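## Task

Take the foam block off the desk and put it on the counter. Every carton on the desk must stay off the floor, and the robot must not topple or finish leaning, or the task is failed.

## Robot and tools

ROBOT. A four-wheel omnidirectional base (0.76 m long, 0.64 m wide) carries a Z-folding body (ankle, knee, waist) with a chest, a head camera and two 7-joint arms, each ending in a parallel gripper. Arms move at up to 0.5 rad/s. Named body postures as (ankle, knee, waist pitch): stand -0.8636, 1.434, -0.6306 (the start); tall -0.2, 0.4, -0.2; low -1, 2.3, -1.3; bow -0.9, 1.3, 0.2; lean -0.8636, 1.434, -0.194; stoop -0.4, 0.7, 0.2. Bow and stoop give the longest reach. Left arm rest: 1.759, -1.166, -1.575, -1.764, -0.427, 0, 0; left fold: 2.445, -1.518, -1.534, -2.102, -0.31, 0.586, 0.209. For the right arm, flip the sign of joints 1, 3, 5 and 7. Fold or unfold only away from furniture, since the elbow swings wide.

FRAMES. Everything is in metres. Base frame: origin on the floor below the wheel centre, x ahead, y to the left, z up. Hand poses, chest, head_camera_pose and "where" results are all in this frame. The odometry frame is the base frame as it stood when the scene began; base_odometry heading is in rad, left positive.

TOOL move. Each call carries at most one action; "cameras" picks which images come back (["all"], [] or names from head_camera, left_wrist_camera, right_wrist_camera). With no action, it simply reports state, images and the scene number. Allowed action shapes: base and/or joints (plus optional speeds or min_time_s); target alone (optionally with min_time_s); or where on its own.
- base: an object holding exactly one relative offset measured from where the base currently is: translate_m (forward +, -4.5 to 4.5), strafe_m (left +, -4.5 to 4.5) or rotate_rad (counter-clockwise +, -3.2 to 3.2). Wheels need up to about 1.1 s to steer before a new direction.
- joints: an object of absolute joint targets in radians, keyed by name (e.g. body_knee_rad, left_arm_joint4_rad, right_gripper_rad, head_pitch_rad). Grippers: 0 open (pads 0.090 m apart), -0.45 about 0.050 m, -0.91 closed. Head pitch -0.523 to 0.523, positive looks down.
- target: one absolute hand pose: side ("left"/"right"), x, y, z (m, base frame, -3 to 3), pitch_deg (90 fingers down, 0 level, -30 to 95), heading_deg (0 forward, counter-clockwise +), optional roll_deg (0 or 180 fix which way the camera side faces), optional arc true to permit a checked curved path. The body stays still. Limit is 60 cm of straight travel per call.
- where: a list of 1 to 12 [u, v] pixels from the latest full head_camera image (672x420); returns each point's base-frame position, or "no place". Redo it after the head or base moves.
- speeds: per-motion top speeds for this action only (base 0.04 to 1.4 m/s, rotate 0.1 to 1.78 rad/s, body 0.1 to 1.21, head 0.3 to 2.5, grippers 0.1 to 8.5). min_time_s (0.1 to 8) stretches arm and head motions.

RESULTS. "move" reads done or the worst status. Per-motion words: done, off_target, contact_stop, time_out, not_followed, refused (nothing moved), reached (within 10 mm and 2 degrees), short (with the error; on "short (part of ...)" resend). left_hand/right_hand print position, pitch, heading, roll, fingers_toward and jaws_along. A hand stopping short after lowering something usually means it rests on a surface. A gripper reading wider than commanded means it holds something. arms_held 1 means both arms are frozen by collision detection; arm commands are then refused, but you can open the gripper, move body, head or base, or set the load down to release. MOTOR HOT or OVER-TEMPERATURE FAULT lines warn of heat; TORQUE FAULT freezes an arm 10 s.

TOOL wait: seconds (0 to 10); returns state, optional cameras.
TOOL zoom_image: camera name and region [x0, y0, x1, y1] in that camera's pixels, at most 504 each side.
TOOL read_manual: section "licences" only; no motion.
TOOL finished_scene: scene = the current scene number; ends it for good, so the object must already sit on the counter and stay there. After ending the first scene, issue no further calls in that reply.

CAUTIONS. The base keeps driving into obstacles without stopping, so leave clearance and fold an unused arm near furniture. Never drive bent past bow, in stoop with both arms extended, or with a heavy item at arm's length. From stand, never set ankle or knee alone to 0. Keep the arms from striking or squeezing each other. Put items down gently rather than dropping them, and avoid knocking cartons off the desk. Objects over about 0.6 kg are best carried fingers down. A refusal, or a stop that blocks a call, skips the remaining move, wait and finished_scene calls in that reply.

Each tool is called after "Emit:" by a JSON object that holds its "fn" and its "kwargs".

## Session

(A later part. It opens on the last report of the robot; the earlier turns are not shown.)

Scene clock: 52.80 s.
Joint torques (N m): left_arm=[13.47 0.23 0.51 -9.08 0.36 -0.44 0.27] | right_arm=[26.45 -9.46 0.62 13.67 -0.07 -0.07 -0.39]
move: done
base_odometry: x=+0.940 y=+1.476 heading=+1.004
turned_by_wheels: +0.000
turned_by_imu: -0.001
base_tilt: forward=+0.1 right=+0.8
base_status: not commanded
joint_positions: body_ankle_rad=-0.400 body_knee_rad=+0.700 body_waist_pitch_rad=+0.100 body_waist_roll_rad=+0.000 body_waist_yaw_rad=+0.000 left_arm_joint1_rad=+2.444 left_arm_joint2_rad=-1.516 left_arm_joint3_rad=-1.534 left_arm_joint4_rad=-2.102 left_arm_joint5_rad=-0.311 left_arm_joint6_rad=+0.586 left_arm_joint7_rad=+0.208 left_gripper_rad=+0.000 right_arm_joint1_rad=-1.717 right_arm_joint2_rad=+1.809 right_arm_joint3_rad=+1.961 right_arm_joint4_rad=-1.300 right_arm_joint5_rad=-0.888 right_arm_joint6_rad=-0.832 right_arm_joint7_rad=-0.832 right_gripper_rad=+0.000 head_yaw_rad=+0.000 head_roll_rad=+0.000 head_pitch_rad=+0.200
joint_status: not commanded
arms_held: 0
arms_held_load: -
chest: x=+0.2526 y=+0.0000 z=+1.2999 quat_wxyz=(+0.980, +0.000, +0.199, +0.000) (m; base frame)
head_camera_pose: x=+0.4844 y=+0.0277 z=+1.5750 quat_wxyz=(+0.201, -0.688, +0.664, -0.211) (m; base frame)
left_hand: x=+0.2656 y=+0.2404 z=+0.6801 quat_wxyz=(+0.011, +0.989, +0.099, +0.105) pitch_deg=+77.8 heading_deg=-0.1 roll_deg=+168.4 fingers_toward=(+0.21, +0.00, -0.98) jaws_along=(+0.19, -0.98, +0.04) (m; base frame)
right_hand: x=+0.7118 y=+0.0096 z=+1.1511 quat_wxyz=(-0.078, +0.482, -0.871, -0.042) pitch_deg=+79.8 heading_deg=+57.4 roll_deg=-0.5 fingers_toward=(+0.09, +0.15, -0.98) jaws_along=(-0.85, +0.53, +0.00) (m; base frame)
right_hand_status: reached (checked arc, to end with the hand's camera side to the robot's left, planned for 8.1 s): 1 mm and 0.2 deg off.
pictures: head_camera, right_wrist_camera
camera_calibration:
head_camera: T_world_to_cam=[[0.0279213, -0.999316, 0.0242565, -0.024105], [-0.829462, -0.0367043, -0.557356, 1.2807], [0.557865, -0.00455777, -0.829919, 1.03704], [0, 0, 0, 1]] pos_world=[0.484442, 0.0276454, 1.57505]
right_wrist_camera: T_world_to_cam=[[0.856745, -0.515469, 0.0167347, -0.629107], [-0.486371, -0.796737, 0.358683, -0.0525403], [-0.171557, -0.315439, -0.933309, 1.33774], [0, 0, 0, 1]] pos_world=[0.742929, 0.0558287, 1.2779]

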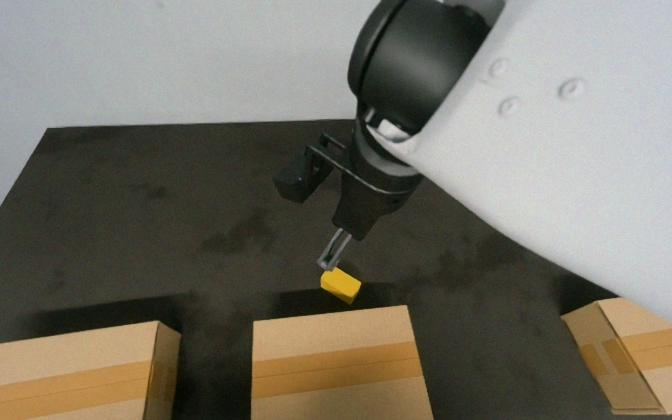

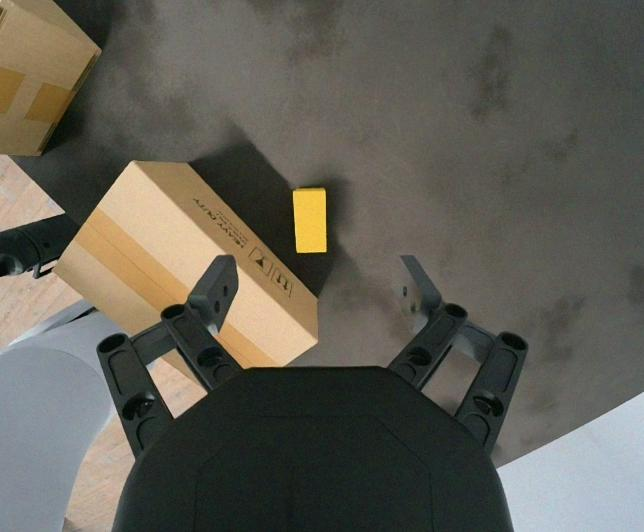

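Emit:
{"fn": "move", "kwargs": {"joints": {"right_gripper_rad":-0.4}}}

Emit:
{"fn": "move", "kwargs": {"target": {"side":"right","x":0.713,"y":0.019,"z":1.06,"pitch_deg":84,"heading_deg":58,"roll_deg":0}, "cameras": ["right_wrist_camera","head_camera"]}}

Scene clock: 56.37 s.
Joint torques (N m): left_arm=[13.78 0.01 0.29 -9.01 0.32 -0.44 0.28] | right_arm=[26.46 -8.79 0.49 13.53 -0.22 -0.11 -0.36]
move: done
base_odometry: x=+0.940 y=+1.476 heading=+1.004
turned_by_wheels: +0.000
turned_by_imu: +0.000
base_tilt: forward=+0.2 right=+0.8
base_status: not commanded
joint_positions: body_ankle_rad=-0.400 body_knee_rad=+0.700 body_waist_pitch_rad=+0.100 body_waist_roll_rad=+0.000 body_waist_yaw_rad=+0.000 left_arm_joint1_rad=+2.444 left_arm_joint2_rad=-1.516 left_arm_joint3_rad=-1.534 left_arm_joint4_rad=-2.102 left_arm_joint5_rad=-0.311 left_arm_joint6_rad=+0.586 left_arm_joint7_rad=+0.208 left_gripper_rad=+0.000 right_arm_joint1_rad=-1.717 right_arm_joint2_rad=+1.809 right_arm_joint3_rad=+1.961 right_arm_joint4_rad=-1.300 right_arm_joint5_rad=-0.888 right_arm_joint6_rad=-0.832 right_arm_joint7_rad=-0.832 right_gripper_rad=-0.400 head_yaw_rad=+0.000 head_roll_rad=+0.000 head_pitch_rad=+0.200
joint_status: all done
arms_held: 0
arms_held_load: -
chest: x=+0.2526 y=+0.0000 z=+1.2999 quat_wxyz=(+0.980, +0.000, +0.199, +0.000) (m; base frame)
head_camera_pose: x=+0.4844 y=+0.0277 z=+1.5750 quat_wxyz=(+0.201, -0.688, +0.664, -0.211) (m; base frame)
left_hand: x=+0.2656 y=+0.2404 z=+0.6801 quat_wxyz=(+0.011, +0.989, +0.099, +0.105) pitch_deg=+77.8 heading_deg=-0.1 roll_deg=+168.4 fingers_toward=(+0.21, +0.00, -0.98) jaws_along=(+0.19, -0.98, +0.04) (m; base frame)
right_hand: x=+0.7118 y=+0.0096 z=+1.1511 quat_wxyz=(-0.078, +0.482, -0.871, -0.042) pitch_deg=+79.8 heading_deg=+57.4 roll_deg=-0.5 fingers_toward=(+0.09, +0.15, -0.98) jaws_along=(-0.85, +0.53, +0.00) (m; base frame)
pictures: none

Scene clock: 57.60 s.
Joint torques (N m): left_arm=[13.71 0.02 0.55 -9.01 0.44 -0.5 0.3] | right_arm=[29.29 -9.63 0.06 12.71 0.39 0.27 0.29]
move: done
base_odometry: x=+0.940 y=+1.476 heading=+1.004
turned_by_wheels: +0.000
turned_by_imu: +0.000
base_tilt: forward=+0.3 right=+0.9
base_status: not commanded
joint_positions: body_ankle_rad=-0.400 body_knee_rad=+0.700 body_waist_pitch_rad=+0.100 body_waist_roll_rad=+0.000 body_waist_yaw_rad=+0.000 left_arm_joint1_rad=+2.444 left_arm_joint2_rad=-1.516 left_arm_joint3_rad=-1.534 left_arm_joint4_rad=-2.102 left_arm_joint5_rad=-0.311 left_arm_joint6_rad=+0.586 left_arm_joint7_rad=+0.208 left_gripper_rad=+0.000 right_arm_joint1_rad=-1.899 right_arm_joint2_rad=+1.905 right_arm_joint3_rad=+1.935 right_arm_joint4_rad=-1.267 right_arm_joint5_rad=-0.792 right_arm_joint6_rad=-0.797 right_arm_joint7_rad=-0.679 right_gripper_rad=-0.400 head_yaw_rad=+0.000 head_roll_rad=+0.000 head_pitch_rad=+0.200
joint_status: not commanded
arms_held: 0
arms_held_load: -
chest: x=+0.2526 y=+0.0000 z=+1.2999 quat_wxyz=(+0.980, +0.000, +0.199, +0.000) (m; base frame)
head_camera_pose: x=+0.4844 y=+0.0277 z=+1.5750 quat_wxyz=(+0.201, -0.688, +0.664, -0.211) (m; base frame)
left_hand: x=+0.2656 y=+0.2404 z=+0.6801 quat_wxyz=(+0.011, +0.989, +0.099, +0.105) pitch_deg=+77.8 heading_deg=-0.1 roll_deg=+168.4 fingers_toward=(+0.21, +0.00, -0.98) jaws_along=(+0.19, -0.98, +0.04) (m; base frame)
right_hand: x=+0.7128 y=+0.0188 z=+1.0605 quat_wxyz=(-0.046, +0.484, -0.874, -0.026) pitch_deg=+84.0 heading_deg=+58.6 roll_deg=+0.6 fingers_toward=(+0.05, +0.09, -0.99) jaws_along=(-0.85, +0.53, +0.00) (m; base frame)
right_hand_status: reached (straight line, to end with the hand's camera side to the robot's left, planned for 0.7 s): 1 mm and 0.1 deg off.
pictures: head_camera, right_wrist_camera
camera_calibration:
head_camera: T_world_to_cam=[[0.0279179, -0.999316, 0.0242577, -0.0241052], [-0.829415, -0.0367025, -0.557426, 1.28079], [0.557935, -0.00455754, -0.829872, 1.03693], [0, 0, 0, 1]] pos_world=[0.484442, 0.0276454, 1.57505]
right_wrist_camera: T_world_to_cam=[[0.857715, -0.513968, 0.0127182, -0.620081], [-0.469784, -0.773451, 0.42553, -0.0953695], [-0.208872, -0.370958, -0.904855, 1.25367], [0, 0, 0, 1]] pos_world=[0.748906, 0.0725946, 1.18286]

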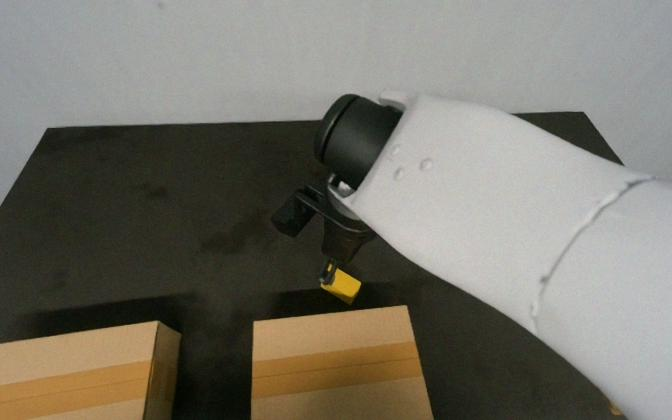

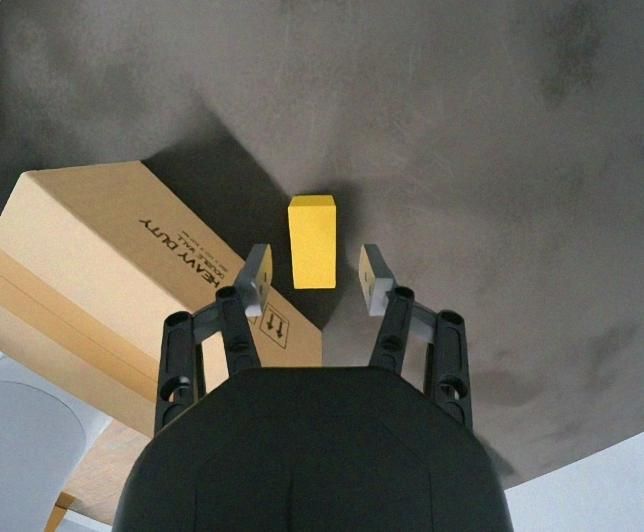

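Emit:
{"fn": "move", "kwargs": {"target": {"side":"right","x":0.712,"y":0.0195,"z":0.992,"pitch_deg":86,"heading_deg":58,"roll_deg":0}, "min_time_s": 1.5, "cameras": ["right_wrist_camera"]}}

Emit:
{"fn": "move", "kwargs": {"joints": {"right_gripper_rad":-0.8}, "cameras": ["right_wrist_camera"]}}

Scene clock: 61.13 s.
Joint torques (N m): left_arm=[13.44 -0.09 0.52 -8.98 0.4 -0.46 0.29] | right_arm=[29.48 -7.85 0.13 11.86 0.45 0.18 0.26]
move: done
base_odometry: x=+0.940 y=+1.476 heading=+1.004
turned_by_wheels: +0.000
turned_by_imu: +0.000
base_tilt: forward=+0.2 right=+0.9
base_status: not commanded
joint_positions: body_ankle_rad=-0.400 body_knee_rad=+0.700 body_waist_pitch_rad=+0.100 body_waist_roll_rad=+0.000 body_waist_yaw_rad=+0.000 left_arm_joint1_rad=+2.444 left_arm_joint2_rad=-1.516 left_arm_joint3_rad=-1.534 left_arm_joint4_rad=-2.102 left_arm_joint5_rad=-0.311 left_arm_joint6_rad=+0.586 left_arm_joint7_rad=+0.208 left_gripper_rad=+0.000 right_arm_joint1_rad=-2.049 right_arm_joint2_rad=+1.954 right_arm_joint3_rad=+1.899 right_arm_joint4_rad=-1.236 right_arm_joint5_rad=-0.736 right_arm_joint6_rad=-0.752 right_arm_joint7_rad=-0.568 right_gripper_rad=-0.400 head_yaw_rad=+0.000 head_roll_rad=+0.000 head_pitch_rad=+0.200
joint_status: not commanded
arms_held: 0
arms_held_load: -
chest: x=+0.2526 y=+0.0000 z=+1.2999 quat_wxyz=(+0.980, +0.000, +0.199, +0.000) (m; base frame)
head_camera_pose: x=+0.4844 y=+0.0277 z=+1.5750 quat_wxyz=(+0.201, -0.688, +0.664, -0.211) (m; base frame)
left_hand: x=+0.2656 y=+0.2404 z=+0.6801 quat_wxyz=(+0.011, +0.989, +0.099, +0.105) pitch_deg=+77.8 heading_deg=-0.1 roll_deg=+168.4 fingers_toward=(+0.21, +0.00, -0.98) jaws_along=(+0.19, -0.98, +0.04) (m; base frame)
right_hand: x=+0.7122 y=+0.0191 z=+0.9930 quat_wxyz=(-0.031, +0.484, -0.874, -0.017) pitch_deg=+86.0 heading_deg=+57.9 roll_deg=+0.0 fingers_toward=(+0.04, +0.06, -1.00) jaws_along=(-0.85, +0.53, +0.00) (m; base frame)
right_hand_status: reached (straight line, to end with the hand's camera side to the robot's left, planned for 1.5 s): 1 mm and 0.1 deg off.
pictures: right_wrist_camera
camera_calibration:
right_wrist_camera: T_world_to_cam=[[0.857719, -0.513964, 0.0126437, -0.618535], [-0.462322, -0.760311, 0.456273, -0.102712], [-0.224895, -0.397199, -0.88975, 1.18961], [0, 0, 0, 1]] pos_world=[0.750581, 0.0765166, 1.11314]

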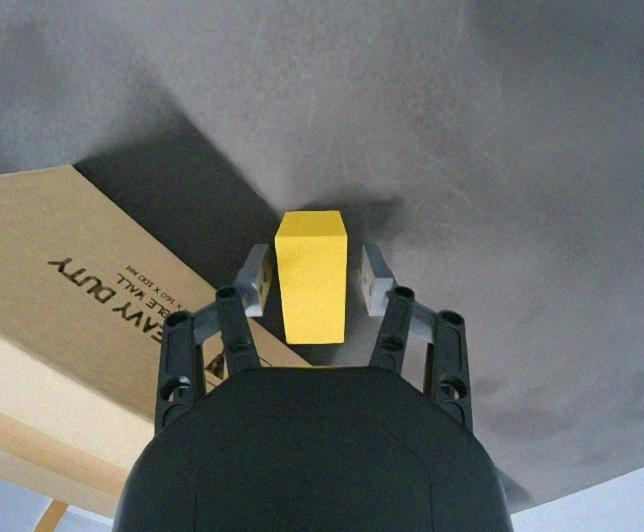

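Scene clock: 61.93 s.
Joint torques (N m): left_arm=[13.95 -0.19 0.56 -9.07 0.42 -0.49 0.33] | right_arm=[30.41 -8.95 0.28 11.56 0.4 0.2 0.19]
move: off_target
base_odometry: x=+0.940 y=+1.476 heading=+1.004
turned_by_wheels: +0.000
turned_by_imu: +0.000
base_tilt: forward=+0.2 right=+0.8
base_status: not commanded
joint_positions: body_ankle_rad=-0.400 body_knee_rad=+0.700 body_waist_pitch_rad=+0.100 body_waist_roll_rad=+0.000 body_waist_yaw_rad=+0.000 left_arm_joint1_rad=+2.444 left_arm_joint2_rad=-1.516 left_arm_joint3_rad=-1.534 left_arm_joint4_rad=-2.102 left_arm_joint5_rad=-0.311 left_arm_joint6_rad=+0.586 left_arm_joint7_rad=+0.208 left_gripper_rad=+0.000 right_arm_joint1_rad=-2.049 right_arm_joint2_rad=+1.954 right_arm_joint3_rad=+1.899 right_arm_joint4_rad=-1.235 right_arm_joint5_rad=-0.736 right_arm_joint6_rad=-0.752 right_arm_joint7_rad=-0.568 right_gripper_rad=-0.624 head_yaw_rad=+0.000 head_roll_rad=+0.000 head_pitch_rad=+0.200
joint_status: right_gripper_rad off_target (ended at -0.624, target -0.800)
arms_held: 0
arms_held_load: -
chest: x=+0.2526 y=+0.0000 z=+1.2999 quat_wxyz=(+0.980, +0.000, +0.199, +0.000) (m; base frame)
head_camera_pose: x=+0.4844 y=+0.0277 z=+1.5750 quat_wxyz=(+0.201, -0.688, +0.664, -0.211) (m; base frame)
left_hand: x=+0.2656 y=+0.2404 z=+0.6801 quat_wxyz=(+0.011, +0.989, +0.099, +0.105) pitch_deg=+77.8 heading_deg=-0.1 roll_deg=+168.4 fingers_toward=(+0.21, +0.00, -0.98) jaws_along=(+0.19, -0.98, +0.04) (m; base frame)
right_hand: x=+0.7124 y=+0.0193 z=+0.9932 quat_wxyz=(-0.031, +0.484, -0.874, -0.017) pitch_deg=+85.9 heading_deg=+57.9 roll_deg=+0.0 fingers_toward=(+0.04, +0.06, -1.00) jaws_along=(-0.85, +0.53, +0.00) (m; base frame)
pictures: right_wrist_camera
camera_calibration:
right_wrist_camera: T_world_to_cam=[[0.857644, -0.514085, 0.0128281, -0.61871], [-0.462615, -0.760403, 0.455822, -0.101908], [-0.224577, -0.396867, -0.889978, 1.18976], [0, 0, 0, 1]] pos_world=[0.75068, 0.0766148, 1.11325]

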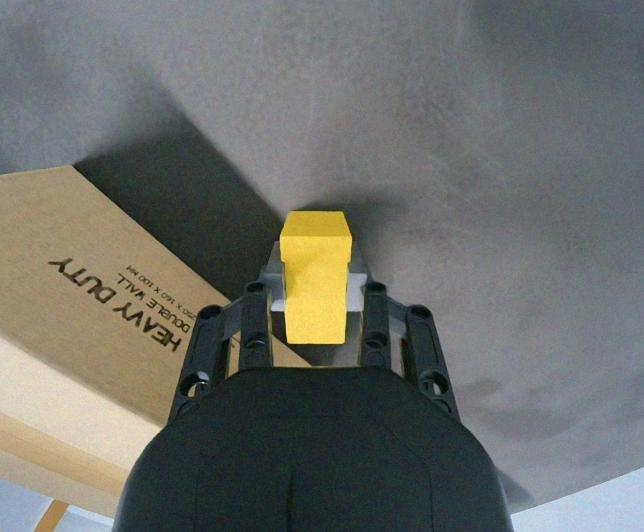

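Emit:
{"fn": "move", "kwargs": {"target": {"side":"right","x":0.712,"y":0.015,"z":1.16,"pitch_deg":80,"heading_deg":58,"roll_deg":0}, "cameras": ["right_wrist_camera"]}}

Emit:
{"fn": "move", "kwargs": {"base": {"translate_m":-1.1}}}

Emit:
{"fn": "move", "kwargs": {"base": {"rotate_rad":3.14}, "cameras": ["head_camera","right_wrist_camera"]}}

Emit:
{"fn": "move", "kwargs": {"base": {"strafe_m":0.5}}}

Emit:
{"fn": "move", "kwargs": {"base": {"translate_m":1.6}, "speeds": {"translate_m":0.6}, "cameras": ["head_camera","right_wrist_camera"]}}

Scene clock: 66.13 s.
Joint torques (N m): left_arm=[13.61 -0.12 0.44 -9.02 0.38 -0.48 0.31] | right_arm=[28.36 -11.79 0.58 13.18 0.02 -0.09 -0.4]
move: done
base_odometry: x=+0.940 y=+1.476 heading=+1.004
turned_by_wheels: +0.000
turned_by_imu: +0.000
base_tilt: forward=+0.2 right=+0.8
base_status: not commanded
joint_positions: body_ankle_rad=-0.400 body_knee_rad=+0.700 body_waist_pitch_rad=+0.100 body_waist_roll_rad=+0.000 body_waist_yaw_rad=+0.000 left_arm_joint1_rad=+2.444 left_arm_joint2_rad=-1.516 left_arm_joint3_rad=-1.534 left_arm_joint4_rad=-2.102 left_arm_joint5_rad=-0.311 left_arm_joint6_rad=+0.586 left_arm_joint7_rad=+0.208 left_gripper_rad=+0.000 right_arm_joint1_rad=-1.720 right_arm_joint2_rad=+1.819 right_arm_joint3_rad=+1.967 right_arm_joint4_rad=-1.264 right_arm_joint5_rad=-0.908 right_arm_joint6_rad=-0.859 right_arm_joint7_rad=-0.865 right_gripper_rad=-0.624 head_yaw_rad=+0.000 head_roll_rad=+0.000 head_pitch_rad=+0.200
joint_status: not commanded
arms_held: 0
arms_held_load: -
chest: x=+0.2526 y=+0.0000 z=+1.2999 quat_wxyz=(+0.980, +0.000, +0.199, +0.000) (m; base frame)
head_camera_pose: x=+0.4844 y=+0.0277 z=+1.5750 quat_wxyz=(+0.201, -0.688, +0.664, -0.211) (m; base frame)
left_hand: x=+0.2656 y=+0.2404 z=+0.6801 quat_wxyz=(+0.011, +0.989, +0.099, +0.105) pitch_deg=+77.8 heading_deg=-0.1 roll_deg=+168.4 fingers_toward=(+0.21, +0.00, -0.98) jaws_along=(+0.19, -0.98, +0.04) (m; base frame)
right_hand: x=+0.7118 y=+0.0151 z=+1.1585 quat_wxyz=(-0.075, +0.483, -0.871, -0.042) pitch_deg=+80.1 heading_deg=+58.0 roll_deg=+0.0 fingers_toward=(+0.09, +0.15, -0.99) jaws_along=(-0.85, +0.53, +0.00) (m; base frame)
right_hand_status: reached (straight line, to end with the hand's camera side to the robot's left, planned for 1.1 s): 1 mm and 0.1 deg off.
pictures: right_wrist_camera
camera_calibration:
right_wrist_camera: T_world_to_cam=[[0.857831, -0.513709, 0.0151508, -0.62536], [-0.483451, -0.796601, 0.362908, -0.0577285], [-0.17436, -0.318639, -0.931702, 1.34663], [0, 0, 0, 1]] pos_world=[0.743342, 0.0618483, 1.28508]

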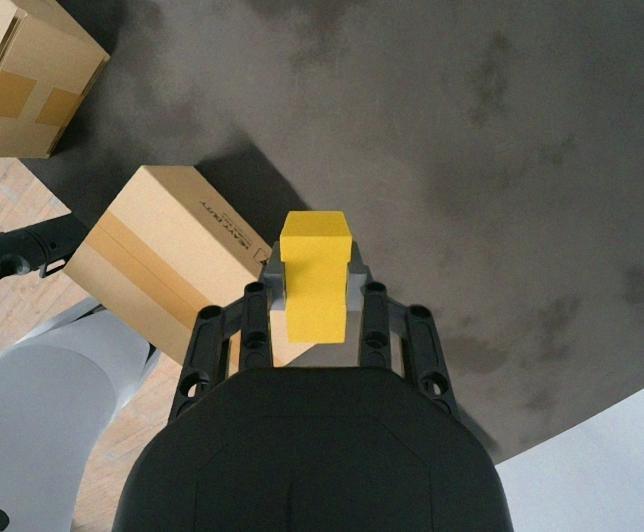

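Scene clock: 70.90 s.
Joint torques (N m): left_arm=[12.84 -0.7 0.38 -9.44 0.39 -0.46 0.32] | right_arm=[27.44 -11.18 0.45 13.42 -0.23 0.05 -0.26]
move: done
base_odometry: x=+0.350 y=+0.547 heading=+1.002
turned_by_wheels: -0.002
turned_by_imu: -0.001
base_tilt: forward=+0.3 right=+0.8
base_status: done
joint_positions: body_ankle_rad=-0.400 body_knee_rad=+0.700 body_waist_pitch_rad=+0.100 body_waist_roll_rad=+0.000 body_waist_yaw_rad=+0.000 left_arm_joint1_rad=+2.445 left_arm_joint2_rad=-1.516 left_arm_joint3_rad=-1.534 left_arm_joint4_rad=-2.102 left_arm_joint5_rad=-0.311 left_arm_joint6_rad=+0.586 left_arm_joint7_rad=+0.208 left_gripper_rad=+0.000 right_arm_joint1_rad=-1.718 right_arm_joint2_rad=+1.819 right_arm_joint3_rad=+1.968 right_arm_joint4_rad=-1.265 right_arm_joint5_rad=-0.908 right_arm_joint6_rad=-0.859 right_arm_joint7_rad=-0.866 right_gripper_rad=-0.624 head_yaw_rad=+0.000 head_roll_rad=+0.000 head_pitch_rad=+0.200
joint_status: not commanded
arms_held: 0
arms_held_load: -
chest: x=+0.2521 y=+0.0000 z=+1.3000 quat_wxyz=(+0.980, +0.000, +0.199, +0.000) (m; base frame)
head_camera_pose: x=+0.4837 y=+0.0277 z=+1.5753 quat_wxyz=(+0.201, -0.688, +0.664, -0.212) (m; base frame)
left_hand: x=+0.2641 y=+0.2404 z=+0.6800 quat_wxyz=(+0.011, +0.989, +0.099, +0.105) pitch_deg=+77.9 heading_deg=-0.1 roll_deg=+168.4 fingers_toward=(+0.21, +0.00, -0.98) jaws_along=(+0.19, -0.98, +0.04) (m; base frame)
right_hand: x=+0.7113 y=+0.0152 z=+1.1600 quat_wxyz=(-0.076, +0.483, -0.871, -0.042) pitch_deg=+80.0 heading_deg=+57.6 roll_deg=-0.4 fingers_toward=(+0.09, +0.15, -0.98) jaws_along=(-0.85, +0.53, +0.00) (m; base frame)
pictures: none

Scene clock: 76.47 s.
Joint torques (N m): left_arm=[13.43 -0.03 0.53 -9.43 0.43 -0.47 0.16] | right_arm=[27.61 -11.79 0.28 13.27 -0.09 0.19 -0.23]
move: done
base_odometry: x=+0.350 y=+0.547 heading=-2.141
turned_by_wheels: +3.140
turned_by_imu: +3.120
base_tilt: forward=+0.2 right=+0.8
base_status: done
joint_positions: body_ankle_rad=-0.400 body_knee_rad=+0.700 body_waist_pitch_rad=+0.100 body_waist_roll_rad=+0.000 body_waist_yaw_rad=+0.000 left_arm_joint1_rad=+2.445 left_arm_joint2_rad=-1.517 left_arm_joint3_rad=-1.534 left_arm_joint4_rad=-2.102 left_arm_joint5_rad=-0.311 left_arm_joint6_rad=+0.586 left_arm_joint7_rad=+0.208 left_gripper_rad=+0.000 right_arm_joint1_rad=-1.718 right_arm_joint2_rad=+1.819 right_arm_joint3_rad=+1.968 right_arm_joint4_rad=-1.264 right_arm_joint5_rad=-0.909 right_arm_joint6_rad=-0.859 right_arm_joint7_rad=-0.866 right_gripper_rad=-0.624 head_yaw_rad=+0.000 head_roll_rad=+0.000 head_pitch_rad=+0.200
joint_status: not commanded
arms_held: 0
arms_held_load: -
chest: x=+0.2521 y=+0.0001 z=+1.3000 quat_wxyz=(+0.980, +0.000, +0.199, +0.000) (m; base frame)
head_camera_pose: x=+0.4837 y=+0.0278 z=+1.5753 quat_wxyz=(+0.201, -0.688, +0.664, -0.212) (m; base frame)
left_hand: x=+0.2643 y=+0.2404 z=+0.6800 quat_wxyz=(+0.011, +0.989, +0.100, +0.105) pitch_deg=+77.9 heading_deg=+0.0 roll_deg=+168.5 fingers_toward=(+0.21, +0.00, -0.98) jaws_along=(+0.19, -0.98, +0.04) (m; base frame)
right_hand: x=+0.7113 y=+0.0154 z=+1.1599 quat_wxyz=(-0.076, +0.483, -0.871, -0.042) pitch_deg=+80.0 heading_deg=+57.7 roll_deg=-0.4 fingers_toward=(+0.09, +0.15, -0.98) jaws_along=(-0.85, +0.53, +0.00) (m; base frame)
pictures: head_camera, right_wrist_camera
camera_calibration:
head_camera: T_world_to_cam=[[0.0280122, -0.999308, 0.0244713, -0.0242756], [-0.829009, -0.0369033, -0.558016, 1.28112], [0.558533, -0.00465571, -0.82947, 1.03665], [0, 0, 0, 1]] pos_world=[0.483743, 0.0278452, 1.57535]
right_wrist_camera: T_world_to_cam=[[0.85795, -0.513476, 0.016278, -0.626086], [-0.483743, -0.796792, 0.362099, -0.0570827], [-0.172959, -0.318537, -0.931998, 1.34713], [0, 0, 0, 1]] pos_world=[0.742535, 0.0621483, 1.28638]

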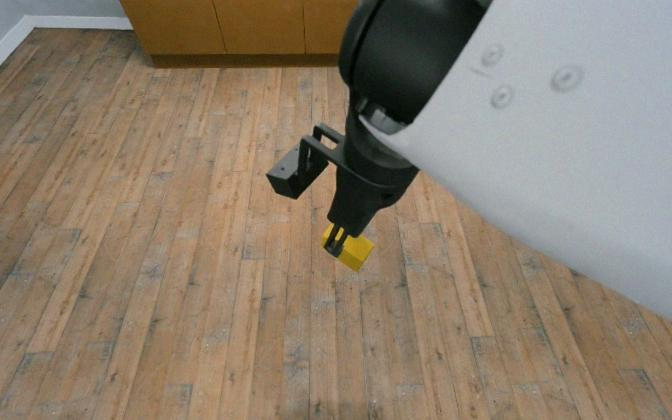

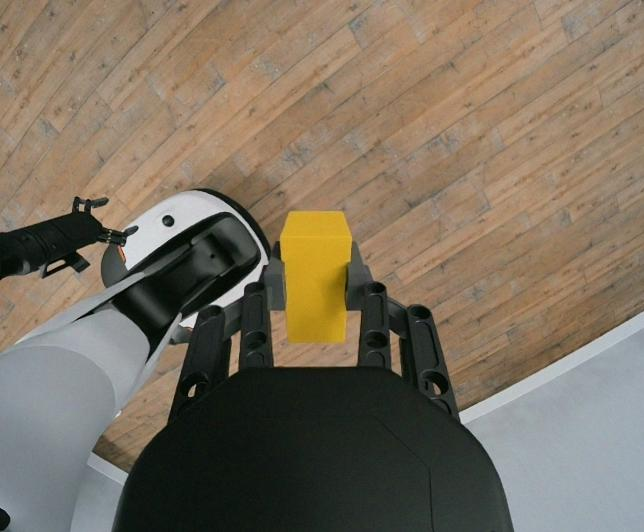

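Scene clock: 80.53 s.
Joint torques (N m): left_arm=[13.41 0.18 0.2 -9.39 0.24 -0.53 0.11] | right_arm=[27.59 -10.79 0.47 13.41 0.05 0.06 -0.2]
move: done
base_odometry: x=+0.772 y=+0.279 heading=-2.137
turned_by_wheels: +0.005
turned_by_imu: +0.001
base_tilt: forward=+0.1 right=+0.8
base_status: done
joint_positions: body_ankle_rad=-0.400 body_knee_rad=+0.700 body_waist_pitch_rad=+0.100 body_waist_roll_rad=+0.000 body_waist_yaw_rad=+0.000 left_arm_joint1_rad=+2.445 left_arm_joint2_rad=-1.517 left_arm_joint3_rad=-1.534 left_arm_joint4_rad=-2.102 left_arm_joint5_rad=-0.310 left_arm_joint6_rad=+0.586 left_arm_joint7_rad=+0.209 left_gripper_rad=+0.000 right_arm_joint1_rad=-1.718 right_arm_joint2_rad=+1.817 right_arm_joint3_rad=+1.968 right_arm_joint4_rad=-1.265 right_arm_joint5_rad=-0.909 right_arm_joint6_rad=-0.859 right_arm_joint7_rad=-0.866 right_gripper_rad=-0.624 head_yaw_rad=+0.000 head_roll_rad=+0.000 head_pitch_rad=+0.200
joint_status: not commanded
arms_held: 0
arms_held_load: -
chest: x=+0.2521 y=+0.0000 z=+1.3000 quat_wxyz=(+0.980, +0.000, +0.199, +0.000) (m; base frame)
head_camera_pose: x=+0.4837 y=+0.0277 z=+1.5753 quat_wxyz=(+0.201, -0.688, +0.664, -0.212) (m; base frame)
left_hand: x=+0.2644 y=+0.2404 z=+0.6800 quat_wxyz=(+0.010, +0.989, +0.100, +0.105) pitch_deg=+77.9 heading_deg=+0.1 roll_deg=+168.6 fingers_toward=(+0.21, +0.00, -0.98) jaws_along=(+0.19, -0.98, +0.04) (m; base frame)
right_hand: x=+0.7114 y=+0.0150 z=+1.1601 quat_wxyz=(-0.076, +0.483, -0.871, -0.042) pitch_deg=+80.0 heading_deg=+57.9 roll_deg=-0.2 fingers_toward=(+0.09, +0.15, -0.98) jaws_along=(-0.85, +0.53, +0.00) (m; base frame)
pictures: none

Scene clock: 86.37 s.
Joint torques (N m): left_arm=[13.63 0.15 0.31 -9.25 0.37 -0.44 0.05] | right_arm=[28.59 -10.23 0.41 13.35 -0.03 0.05 -0.1]
move: done
base_odometry: x=-0.081 y=-1.075 heading=-2.134
turned_by_wheels: +0.002
turned_by_imu: +0.000
base_tilt: forward=+0.2 right=+0.8
base_status: done
joint_positions: body_ankle_rad=-0.400 body_knee_rad=+0.700 body_waist_pitch_rad=+0.100 body_waist_roll_rad=+0.000 body_waist_yaw_rad=+0.000 left_arm_joint1_rad=+2.444 left_arm_joint2_rad=-1.517 left_arm_joint3_rad=-1.534 left_arm_joint4_rad=-2.102 left_arm_joint5_rad=-0.310 left_arm_joint6_rad=+0.586 left_arm_joint7_rad=+0.209 left_gripper_rad=+0.000 right_arm_joint1_rad=-1.720 right_arm_joint2_rad=+1.817 right_arm_joint3_rad=+1.968 right_arm_joint4_rad=-1.265 right_arm_joint5_rad=-0.909 right_arm_joint6_rad=-0.859 right_arm_joint7_rad=-0.866 right_gripper_rad=-0.624 head_yaw_rad=+0.000 head_roll_rad=+0.000 head_pitch_rad=+0.200
joint_status: not commanded
arms_held: 0
arms_held_load: -
chest: x=+0.2525 y=+0.0000 z=+1.2999 quat_wxyz=(+0.980, +0.000, +0.199, +0.000) (m; base frame)
head_camera_pose: x=+0.4842 y=+0.0277 z=+1.5751 quat_wxyz=(+0.201, -0.688, +0.664, -0.212) (m; base frame)
left_hand: x=+0.2651 y=+0.2404 z=+0.6800 quat_wxyz=(+0.010, +0.989, +0.100, +0.105) pitch_deg=+77.9 heading_deg=+0.0 roll_deg=+168.6 fingers_toward=(+0.21, +0.00, -0.98) jaws_along=(+0.19, -0.98, +0.04) (m; base frame)
right_hand: x=+0.7116 y=+0.0149 z=+1.1592 quat_wxyz=(-0.076, +0.483, -0.871, -0.042) pitch_deg=+80.1 heading_deg=+58.3 roll_deg=+0.3 fingers_toward=(+0.09, +0.15, -0.98) jaws_along=(-0.85, +0.53, +0.00) (m; base frame)
pictures: head_camera, right_wrist_camera
camera_calibration:
head_camera: T_world_to_cam=[[0.0277782, -0.999319, 0.0242882, -0.0240799], [-0.829389, -0.0366039, -0.557471, 1.28068], [0.55798, -0.00465883, -0.829841, 1.03697], [0, 0, 0, 1]] pos_world=[0.484242, 0.0276454, 1.57505]
right_wrist_camera: T_world_to_cam=[[0.857396, -0.514464, 0.0141246, -0.623722], [-0.483969, -0.796631, 0.36215, -0.0570411], [-0.175061, -0.317342, -0.932013, 1.34796], [0, 0, 0, 1]] pos_world=[0.743145, 0.0614402, 1.28578]

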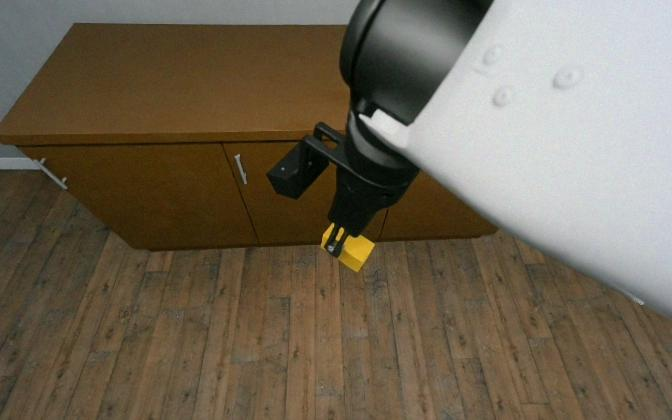

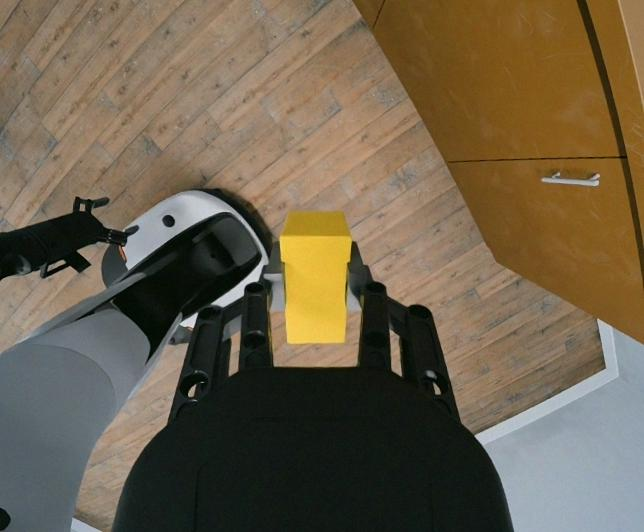

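Emit:
{"fn": "move", "kwargs": {"where": [[200,138],[240,136],[290,133],[200,100],[240,80]]}}

Scene clock: 87.03 s.
Joint torques (N m): left_arm=[13.48 0.55 0.27 -9.11 0.24 -0.46 0.07] | right_arm=[28.39 -10.41 0.48 13.28 -0.04 0.07 -0.18]
base_odometry: x=-0.081 y=-1.075 heading=-2.134
turned_by_wheels: +0.000
turned_by_imu: +0.000
base_tilt: forward=+0.3 right=+0.9
where, head_camera: pixel (200, 138): x +1.175, y +0.429, z +0.898; pixel (240, 136): x +1.185, y +0.313, z +0.902; pixel (290, 133): no place (The depth camera has no reading there.); pixel (200, 100): x +1.313, y +0.456, z +0.925; pixel (240, 80): x +1.420, y +0.353, z +0.926. By the robot's depth camera.
base_status: done
joint_positions: body_ankle_rad=-0.400 body_knee_rad=+0.700 body_waist_pitch_rad=+0.100 body_waist_roll_rad=+0.000 body_waist_yaw_rad=+0.000 left_arm_joint1_rad=+2.444 left_arm_joint2_rad=-1.517 left_arm_joint3_rad=-1.534 left_arm_joint4_rad=-2.102 left_arm_joint5_rad=-0.310 left_arm_joint6_rad=+0.586 left_arm_joint7_rad=+0.209 left_gripper_rad=+0.000 right_arm_joint1_rad=-1.720 right_arm_joint2_rad=+1.817 right_arm_joint3_rad=+1.968 right_arm_joint4_rad=-1.265 right_arm_joint5_rad=-0.909 right_arm_joint6_rad=-0.859 right_arm_joint7_rad=-0.866 right_gripper_rad=-0.624 head_yaw_rad=+0.000 head_roll_rad=+0.000 head_pitch_rad=+0.200
joint_status: not commanded
arms_held: 0
arms_held_load: -
chest: x=+0.2525 y=+0.0000 z=+1.2999 quat_wxyz=(+0.980, +0.000, +0.199, +0.000) (m; base frame)
head_camera_pose: x=+0.4842 y=+0.0277 z=+1.5751 quat_wxyz=(+0.201, -0.688, +0.664, -0.212) (m; base frame)
left_hand: x=+0.2651 y=+0.2404 z=+0.6800 quat_wxyz=(+0.010, +0.989, +0.100, +0.105) pitch_deg=+77.9 heading_deg=+0.0 roll_deg=+168.6 fingers_toward=(+0.21, +0.00, -0.98) jaws_along=(+0.19, -0.98, +0.04) (m; base frame)
right_hand: x=+0.7116 y=+0.0149 z=+1.1592 quat_wxyz=(-0.076, +0.483, -0.871, -0.042) pitch_deg=+80.1 heading_deg=+58.3 roll_deg=+0.3 fingers_toward=(+0.09, +0.15, -0.98) jaws_along=(-0.85, +0.53, +0.00) (m; base frame)
pictures: none

Emit:
{"fn": "move", "kwargs": {"base": {"translate_m":0.63}}}

Emit:
{"fn": "move", "kwargs": {"target": {"side":"right","x":0.712,"y":0.018,"z":0.964,"pitch_deg":86,"heading_deg":58,"roll_deg":0}, "cameras": ["head_camera","right_wrist_camera"]}}

Emit:
{"fn": "move", "kwargs": {"where": [[200,248],[280,230],[240,150]]}}

Scene clock: 91.93 s.
Joint torques (N m): left_arm=[13.8 0.17 0.26 -9.11 0.28 -0.48 0.14] | right_arm=[28.66 -10.56 0.57 13.35 -0.06 0.13 -0.2]
move: done
base_odometry: x=-0.416 y=-1.608 heading=-2.134
turned_by_wheels: +0.001
turned_by_imu: -0.001
base_tilt: forward=+0.2 right=+0.7
base_status: done
joint_positions: body_ankle_rad=-0.400 body_knee_rad=+0.700 body_waist_pitch_rad=+0.100 body_waist_roll_rad=+0.000 body_waist_yaw_rad=+0.000 left_arm_joint1_rad=+2.444 left_arm_joint2_rad=-1.517 left_arm_joint3_rad=-1.534 left_arm_joint4_rad=-2.102 left_arm_joint5_rad=-0.310 left_arm_joint6_rad=+0.586 left_arm_joint7_rad=+0.209 left_gripper_rad=+0.000 right_arm_joint1_rad=-1.720 right_arm_joint2_rad=+1.817 right_arm_joint3_rad=+1.968 right_arm_joint4_rad=-1.264 right_arm_joint5_rad=-0.909 right_arm_joint6_rad=-0.859 right_arm_joint7_rad=-0.866 right_gripper_rad=-0.624 head_yaw_rad=+0.000 head_roll_rad=+0.000 head_pitch_rad=+0.200
joint_status: not commanded
arms_held: 0
arms_held_load: -
chest: x=+0.2526 y=+0.0000 z=+1.2999 quat_wxyz=(+0.980, +0.000, +0.199, +0.000) (m; base frame)
head_camera_pose: x=+0.4844 y=+0.0277 z=+1.5750 quat_wxyz=(+0.201, -0.688, +0.664, -0.211) (m; base frame)
left_hand: x=+0.2654 y=+0.2403 z=+0.6800 quat_wxyz=(+0.011, +0.989, +0.100, +0.105) pitch_deg=+77.9 heading_deg=+0.0 roll_deg=+168.5 fingers_toward=(+0.21, +0.00, -0.98) jaws_along=(+0.19, -0.98, +0.04) (m; base frame)
right_hand: x=+0.7116 y=+0.0149 z=+1.1590 quat_wxyz=(-0.075, +0.483, -0.871, -0.043) pitch_deg=+80.1 heading_deg=+58.5 roll_deg=+0.5 fingers_toward=(+0.09, +0.15, -0.99) jaws_along=(-0.85, +0.53, +0.00) (m; base frame)
pictures: none

Scene clock: 93.67 s.
Joint torques (N m): left_arm=[13.69 0.09 0.34 -8.95 0.33 -0.51 0.11] | right_arm=[30.9 -8.4 0.5 11.36 0.4 0.16 0.29]
move: done
base_odometry: x=-0.416 y=-1.608 heading=-2.134
turned_by_wheels: +0.000
turned_by_imu: +0.000
base_tilt: forward=+0.2 right=+0.8
base_status: not commanded
joint_positions: body_ankle_rad=-0.400 body_knee_rad=+0.700 body_waist_pitch_rad=+0.100 body_waist_roll_rad=+0.000 body_waist_yaw_rad=+0.000 left_arm_joint1_rad=+2.444 left_arm_joint2_rad=-1.517 left_arm_joint3_rad=-1.534 left_arm_joint4_rad=-2.102 left_arm_joint5_rad=-0.310 left_arm_joint6_rad=+0.586 left_arm_joint7_rad=+0.209 left_gripper_rad=+0.000 right_arm_joint1_rad=-2.113 right_arm_joint2_rad=+1.958 right_arm_joint3_rad=+1.888 right_arm_joint4_rad=-1.232 right_arm_joint5_rad=-0.718 right_arm_joint6_rad=-0.717 right_arm_joint7_rad=-0.514 right_gripper_rad=-0.624 head_yaw_rad=+0.000 head_roll_rad=+0.000 head_pitch_rad=+0.200
joint_status: not commanded
arms_held: 0
arms_held_load: -
chest: x=+0.2525 y=+0.0000 z=+1.2999 quat_wxyz=(+0.980, +0.000, +0.199, +0.000) (m; base frame)
head_camera_pose: x=+0.4843 y=+0.0277 z=+1.5751 quat_wxyz=(+0.201, -0.688, +0.664, -0.212) (m; base frame)
left_hand: x=+0.2654 y=+0.2403 z=+0.6800 quat_wxyz=(+0.011, +0.989, +0.100, +0.105) pitch_deg=+77.9 heading_deg=+0.0 roll_deg=+168.5 fingers_toward=(+0.21, +0.00, -0.98) jaws_along=(+0.19, -0.98, +0.04) (m; base frame)
right_hand: x=+0.7120 y=+0.0176 z=+0.9646 quat_wxyz=(-0.030, +0.484, -0.874, -0.017) pitch_deg=+86.0 heading_deg=+57.9 roll_deg=+0.0 fingers_toward=(+0.04, +0.06, -1.00) jaws_along=(-0.85, +0.53, +0.00) (m; base frame)
right_hand_status: reached (straight line, to end with the hand's camera side to the robot's left, planned for 1.2 s): 1 mm and 0.1 deg off.
pictures: head_camera, right_wrist_camera
camera_calibration:
head_camera: T_world_to_cam=[[0.02786, -0.999315, 0.0243455, -0.0242127], [-0.82934, -0.0367041, -0.557537, 1.28085], [0.558049, -0.00465766, -0.829795, 1.03681], [0, 0, 0, 1]] pos_world=[0.484342, 0.0276454, 1.57505]
right_wrist_camera: T_world_to_cam=[[0.857807, -0.513827, 0.0121959, -0.618368], [-0.461915, -0.760302, 0.4567, -0.0917522], [-0.225392, -0.397394, -0.889537, 1.16386], [0, 0, 0, 1]] pos_world=[0.750384, 0.0750179, 1.08474]

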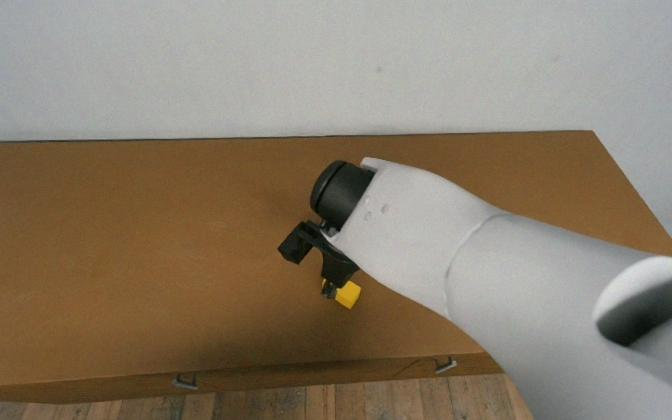

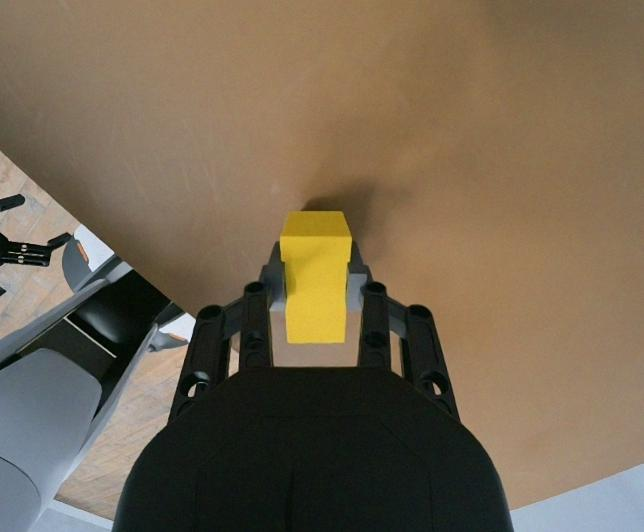

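Scene clock: 93.67 s.
Joint torques (N m): left_arm=[13.69 0.09 0.34 -8.95 0.33 -0.51 0.11] | right_arm=[30.9 -8.4 0.5 11.36 0.4 0.16 0.29]
base_odometry: x=-0.416 y=-1.608 heading=-2.134
turned_by_wheels: +0.000
turned_by_imu: +0.000
base_tilt: forward=+0.2 right=+0.8
where, head_camera: pixel (200, 248): x +0.807, y +0.325, z +0.920; pixel (280, 230): x +0.861, y +0.152, z +0.920; pixel (240, 150): x +1.111, y +0.294, z +0.921. By the robot's depth camera.
base_status: not commanded
joint_positions: body_ankle_rad=-0.400 body_knee_rad=+0.700 body_waist_pitch_rad=+0.100 body_waist_roll_rad=+0.000 body_waist_yaw_rad=+0.000 left_arm_joint1_rad=+2.444 left_arm_joint2_rad=-1.517 left_arm_joint3_rad=-1.534 left_arm_joint4_rad=-2.102 left_arm_joint5_rad=-0.310 left_arm_joint6_rad=+0.586 left_arm_joint7_rad=+0.209 left_gripper_rad=+0.000 right_arm_joint1_rad=-2.113 right_arm_joint2_rad=+1.958 right_arm_joint3_rad=+1.888 right_arm_joint4_rad=-1.232 right_arm_joint5_rad=-0.718 right_arm_joint6_rad=-0.717 right_arm_joint7_rad=-0.514 right_gripper_rad=-0.624 head_yaw_rad=+0.000 head_roll_rad=+0.000 head_pitch_rad=+0.200
joint_status: not commanded
arms_held: 0
arms_held_load: -
chest: x=+0.2525 y=+0.0000 z=+1.2999 quat_wxyz=(+0.980, +0.000, +0.199, +0.000) (m; base frame)
head_camera_pose: x=+0.4843 y=+0.0277 z=+1.5751 quat_wxyz=(+0.201, -0.688, +0.664, -0.212) (m; base frame)
left_hand: x=+0.2654 y=+0.2403 z=+0.6800 quat_wxyz=(+0.011, +0.989, +0.100, +0.105) pitch_deg=+77.9 heading_deg=+0.0 roll_deg=+168.5 fingers_toward=(+0.21, +0.00, -0.98) jaws_along=(+0.19, -0.98, +0.04) (m; base frame)
right_hand: x=+0.7120 y=+0.0176 z=+0.9646 quat_wxyz=(-0.030, +0.484, -0.874, -0.017) pitch_deg=+86.0 heading_deg=+57.9 roll_deg=+0.0 fingers_toward=(+0.04, +0.06, -1.00) jaws_along=(-0.85, +0.53, +0.00) (m; base frame)
right_hand_status: reached (straight line, to end with the hand's camera side to the robot's left, planned for 1.2 s): 1 mm and 0.1 deg off.
pictures: none

Emit:
{"fn": "move", "kwargs": {"target": {"side":"right","x":0.712,"y":0.018,"z":0.950,"pitch_deg":86,"heading_deg":58,"roll_deg":0}, "min_time_s": 1, "cameras": ["right_wrist_camera"]}}

Emit:
{"fn": "zoom_image", "kwargs": {"camera": "right_wrist_camera", "region": [240, 150, 400, 360]}}

Scene clock: 96.30 s.
Joint torques (N m): left_arm=[13.71 0.47 0.29 -9.1 0.29 -0.46 0.1] | right_arm=[28.45 -8.25 0.6 11.23 0.16 0.6 0.88]
move: done
base_odometry: x=-0.416 y=-1.608 heading=-2.134
turned_by_wheels: +0.000
turned_by_imu: +0.000
base_tilt: forward=+0.2 right=+0.8
base_status: not commanded
joint_positions: body_ankle_rad=-0.400 body_knee_rad=+0.700 body_waist_pitch_rad=+0.100 body_waist_roll_rad=+0.000 body_waist_yaw_rad=+0.000 left_arm_joint1_rad=+2.444 left_arm_joint2_rad=-1.517 left_arm_joint3_rad=-1.534 left_arm_joint4_rad=-2.102 left_arm_joint5_rad=-0.310 left_arm_joint6_rad=+0.586 left_arm_joint7_rad=+0.209 left_gripper_rad=+0.000 right_arm_joint1_rad=-2.144 right_arm_joint2_rad=+1.958 right_arm_joint3_rad=+1.886 right_arm_joint4_rad=-1.224 right_arm_joint5_rad=-0.713 right_arm_joint6_rad=-0.705 right_arm_joint7_rad=-0.488 right_gripper_rad=-0.623 head_yaw_rad=+0.000 head_roll_rad=+0.000 head_pitch_rad=+0.200
joint_status: not commanded
arms_held: 0
arms_held_load: -
chest: x=+0.2526 y=+0.0000 z=+1.2999 quat_wxyz=(+0.980, +0.000, +0.199, +0.000) (m; base frame)
head_camera_pose: x=+0.4843 y=+0.0277 z=+1.5751 quat_wxyz=(+0.201, -0.688, +0.664, -0.212) (m; base frame)
left_hand: x=+0.2654 y=+0.2403 z=+0.6800 quat_wxyz=(+0.011, +0.989, +0.100, +0.105) pitch_deg=+77.9 heading_deg=+0.0 roll_deg=+168.5 fingers_toward=(+0.21, +0.00, -0.98) jaws_along=(+0.19, -0.98, +0.04) (m; base frame)
right_hand: x=+0.7131 y=+0.0178 z=+0.9530 quat_wxyz=(-0.032, +0.484, -0.874, -0.017) pitch_deg=+85.9 heading_deg=+57.9 roll_deg=+0.0 fingers_toward=(+0.04, +0.06, -1.00) jaws_along=(-0.85, +0.53, +0.00) (m; base frame)
right_hand_status: reached (straight line, to end with the hand's camera side to the robot's left, planned for 1.0 s): 3 mm and 0.1 deg off.
pictures: right_wrist_camera
camera_calibration:
right_wrist_camera: T_world_to_cam=[[0.857382, -0.514486, 0.0141307, -0.620564], [-0.463624, -0.760118, 0.455273, -0.0832177], [-0.22349, -0.396894, -0.89024, 1.15305], [0, 0, 0, 1]] pos_world=[0.751175, 0.0751139, 1.07315]

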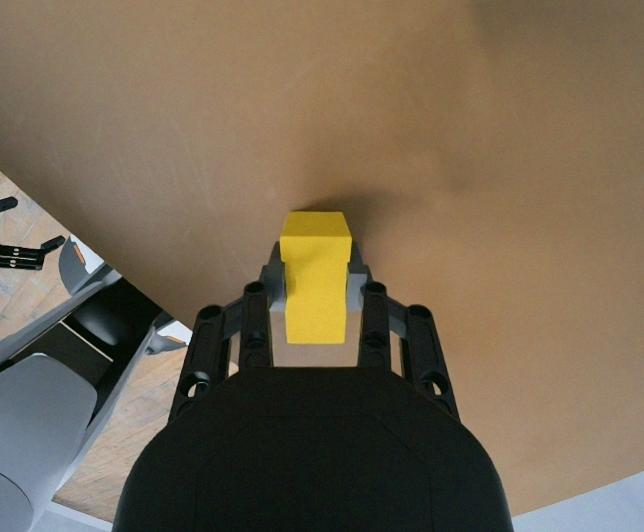

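Scaled by 2.400 from the camera's 644x532 image, which has a finer 1265x1045 frame.

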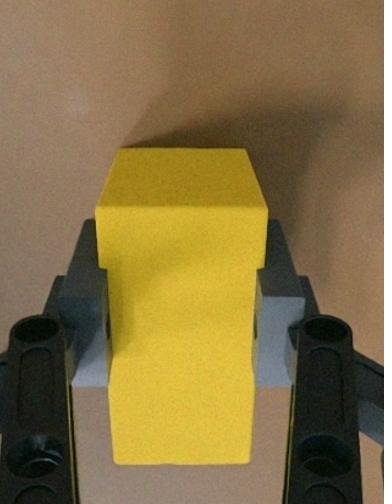

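Emit:
{"fn": "move", "kwargs": {"joints": {"right_gripper_rad":-0.35}, "speeds": {"right_gripper_rad":0.4}}}

Emit:
{"fn": "move", "kwargs": {"target": {"side":"right","x":0.712,"y":0.015,"z":1.16,"pitch_deg":80,"heading_deg":58,"roll_deg":0}, "cameras": ["right_wrist_camera"]}}

Scene clock: 98.50 s.
Joint torques (N m): left_arm=[13.55 0.1 0.31 -9.08 0.2 -0.48 0.07] | right_arm=[31.01 -7.56 0.51 10.98 0.29 0.15 0.28]
move: done
base_odometry: x=-0.416 y=-1.608 heading=-2.134
turned_by_wheels: +0.000
turned_by_imu: +0.000
base_tilt: forward=+0.2 right=+0.8
base_status: not commanded
joint_positions: body_ankle_rad=-0.400 body_knee_rad=+0.700 body_waist_pitch_rad=+0.100 body_waist_roll_rad=+0.000 body_waist_yaw_rad=+0.000 left_arm_joint1_rad=+2.444 left_arm_joint2_rad=-1.517 left_arm_joint3_rad=-1.534 left_arm_joint4_rad=-2.102 left_arm_joint5_rad=-0.310 left_arm_joint6_rad=+0.586 left_arm_joint7_rad=+0.209 left_gripper_rad=+0.000 right_arm_joint1_rad=-2.148 right_arm_joint2_rad=+1.958 right_arm_joint3_rad=+1.886 right_arm_joint4_rad=-1.224 right_arm_joint5_rad=-0.713 right_arm_joint6_rad=-0.704 right_arm_joint7_rad=-0.486 right_gripper_rad=-0.351 head_yaw_rad=+0.000 head_roll_rad=+0.000 head_pitch_rad=+0.200
joint_status: all done
arms_held: 0
arms_held_load: -
chest: x=+0.2526 y=+0.0000 z=+1.2999 quat_wxyz=(+0.980, +0.000, +0.199, +0.000) (m; base frame)
head_camera_pose: x=+0.4843 y=+0.0277 z=+1.5751 quat_wxyz=(+0.201, -0.688, +0.664, -0.212) (m; base frame)
left_hand: x=+0.2654 y=+0.2403 z=+0.6800 quat_wxyz=(+0.011, +0.989, +0.100, +0.105) pitch_deg=+77.9 heading_deg=+0.0 roll_deg=+168.5 fingers_toward=(+0.21, +0.00, -0.98) jaws_along=(+0.19, -0.98, +0.04) (m; base frame)
right_hand: x=+0.7124 y=+0.0178 z=+0.9510 quat_wxyz=(-0.031, +0.484, -0.874, -0.017) pitch_deg=+86.0 heading_deg=+57.9 roll_deg=+0.0 fingers_toward=(+0.04, +0.06, -1.00) jaws_along=(-0.85, +0.53, +0.00) (m; base frame)
pictures: none

Scene clock: 100.30 s.
Joint torques (N m): left_arm=[13.8 0.62 0.24 -9.02 0.29 -0.5 0.07] | right_arm=[28.8 -11.37 0.68 13.24 -0.35 0.07 -0.45]
move: done
base_odometry: x=-0.416 y=-1.608 heading=-2.134
turned_by_wheels: +0.000
turned_by_imu: +0.000
base_tilt: forward=+0.2 right=+0.9
base_status: not commanded
joint_positions: body_ankle_rad=-0.400 body_knee_rad=+0.700 body_waist_pitch_rad=+0.100 body_waist_roll_rad=+0.000 body_waist_yaw_rad=+0.000 left_arm_joint1_rad=+2.444 left_arm_joint2_rad=-1.517 left_arm_joint3_rad=-1.534 left_arm_joint4_rad=-2.102 left_arm_joint5_rad=-0.310 left_arm_joint6_rad=+0.586 left_arm_joint7_rad=+0.209 left_gripper_rad=+0.000 right_arm_joint1_rad=-1.725 right_arm_joint2_rad=+1.808 right_arm_joint3_rad=+1.981 right_arm_joint4_rad=-1.264 right_arm_joint5_rad=-0.916 right_arm_joint6_rad=-0.867 right_arm_joint7_rad=-0.855 right_gripper_rad=-0.350 head_yaw_rad=+0.000 head_roll_rad=+0.000 head_pitch_rad=+0.200
joint_status: not commanded
arms_held: 0
arms_held_load: -
chest: x=+0.2526 y=+0.0000 z=+1.2999 quat_wxyz=(+0.980, +0.000, +0.199, +0.000) (m; base frame)
head_camera_pose: x=+0.4844 y=+0.0277 z=+1.5750 quat_wxyz=(+0.201, -0.688, +0.664, -0.212) (m; base frame)
left_hand: x=+0.2654 y=+0.2403 z=+0.6800 quat_wxyz=(+0.011, +0.989, +0.100, +0.105) pitch_deg=+77.9 heading_deg=+0.0 roll_deg=+168.5 fingers_toward=(+0.21, +0.00, -0.98) jaws_along=(+0.19, -0.98, +0.04) (m; base frame)
right_hand: x=+0.7118 y=+0.0151 z=+1.1585 quat_wxyz=(-0.075, +0.483, -0.871, -0.042) pitch_deg=+80.1 heading_deg=+58.0 roll_deg=+0.0 fingers_toward=(+0.09, +0.15, -0.99) jaws_along=(-0.85, +0.53, +0.00) (m; base frame)
right_hand_status: reached (straight line, to end with the hand's camera side to the robot's left, planned for 1.3 s): 1 mm and 0.1 deg off.
pictures: right_wrist_camera
camera_calibration:
right_wrist_camera: T_world_to_cam=[[0.857765, -0.513818, 0.0152008, -0.625281], [-0.483569, -0.79653, 0.362906, -0.0576545], [-0.17436, -0.318639, -0.931702, 1.34652], [0, 0, 0, 1]] pos_world=[0.743242, 0.061848, 1.28498]

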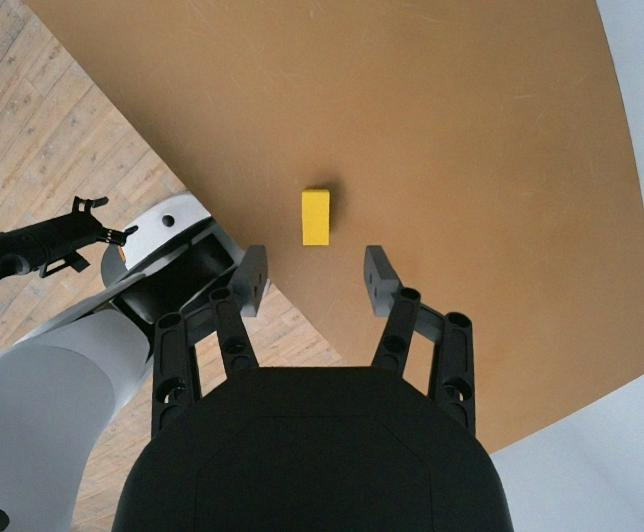

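Emit:
{"fn": "finished_scene", "kwargs": {"scene": 2}}

The scene is finished: the task was done.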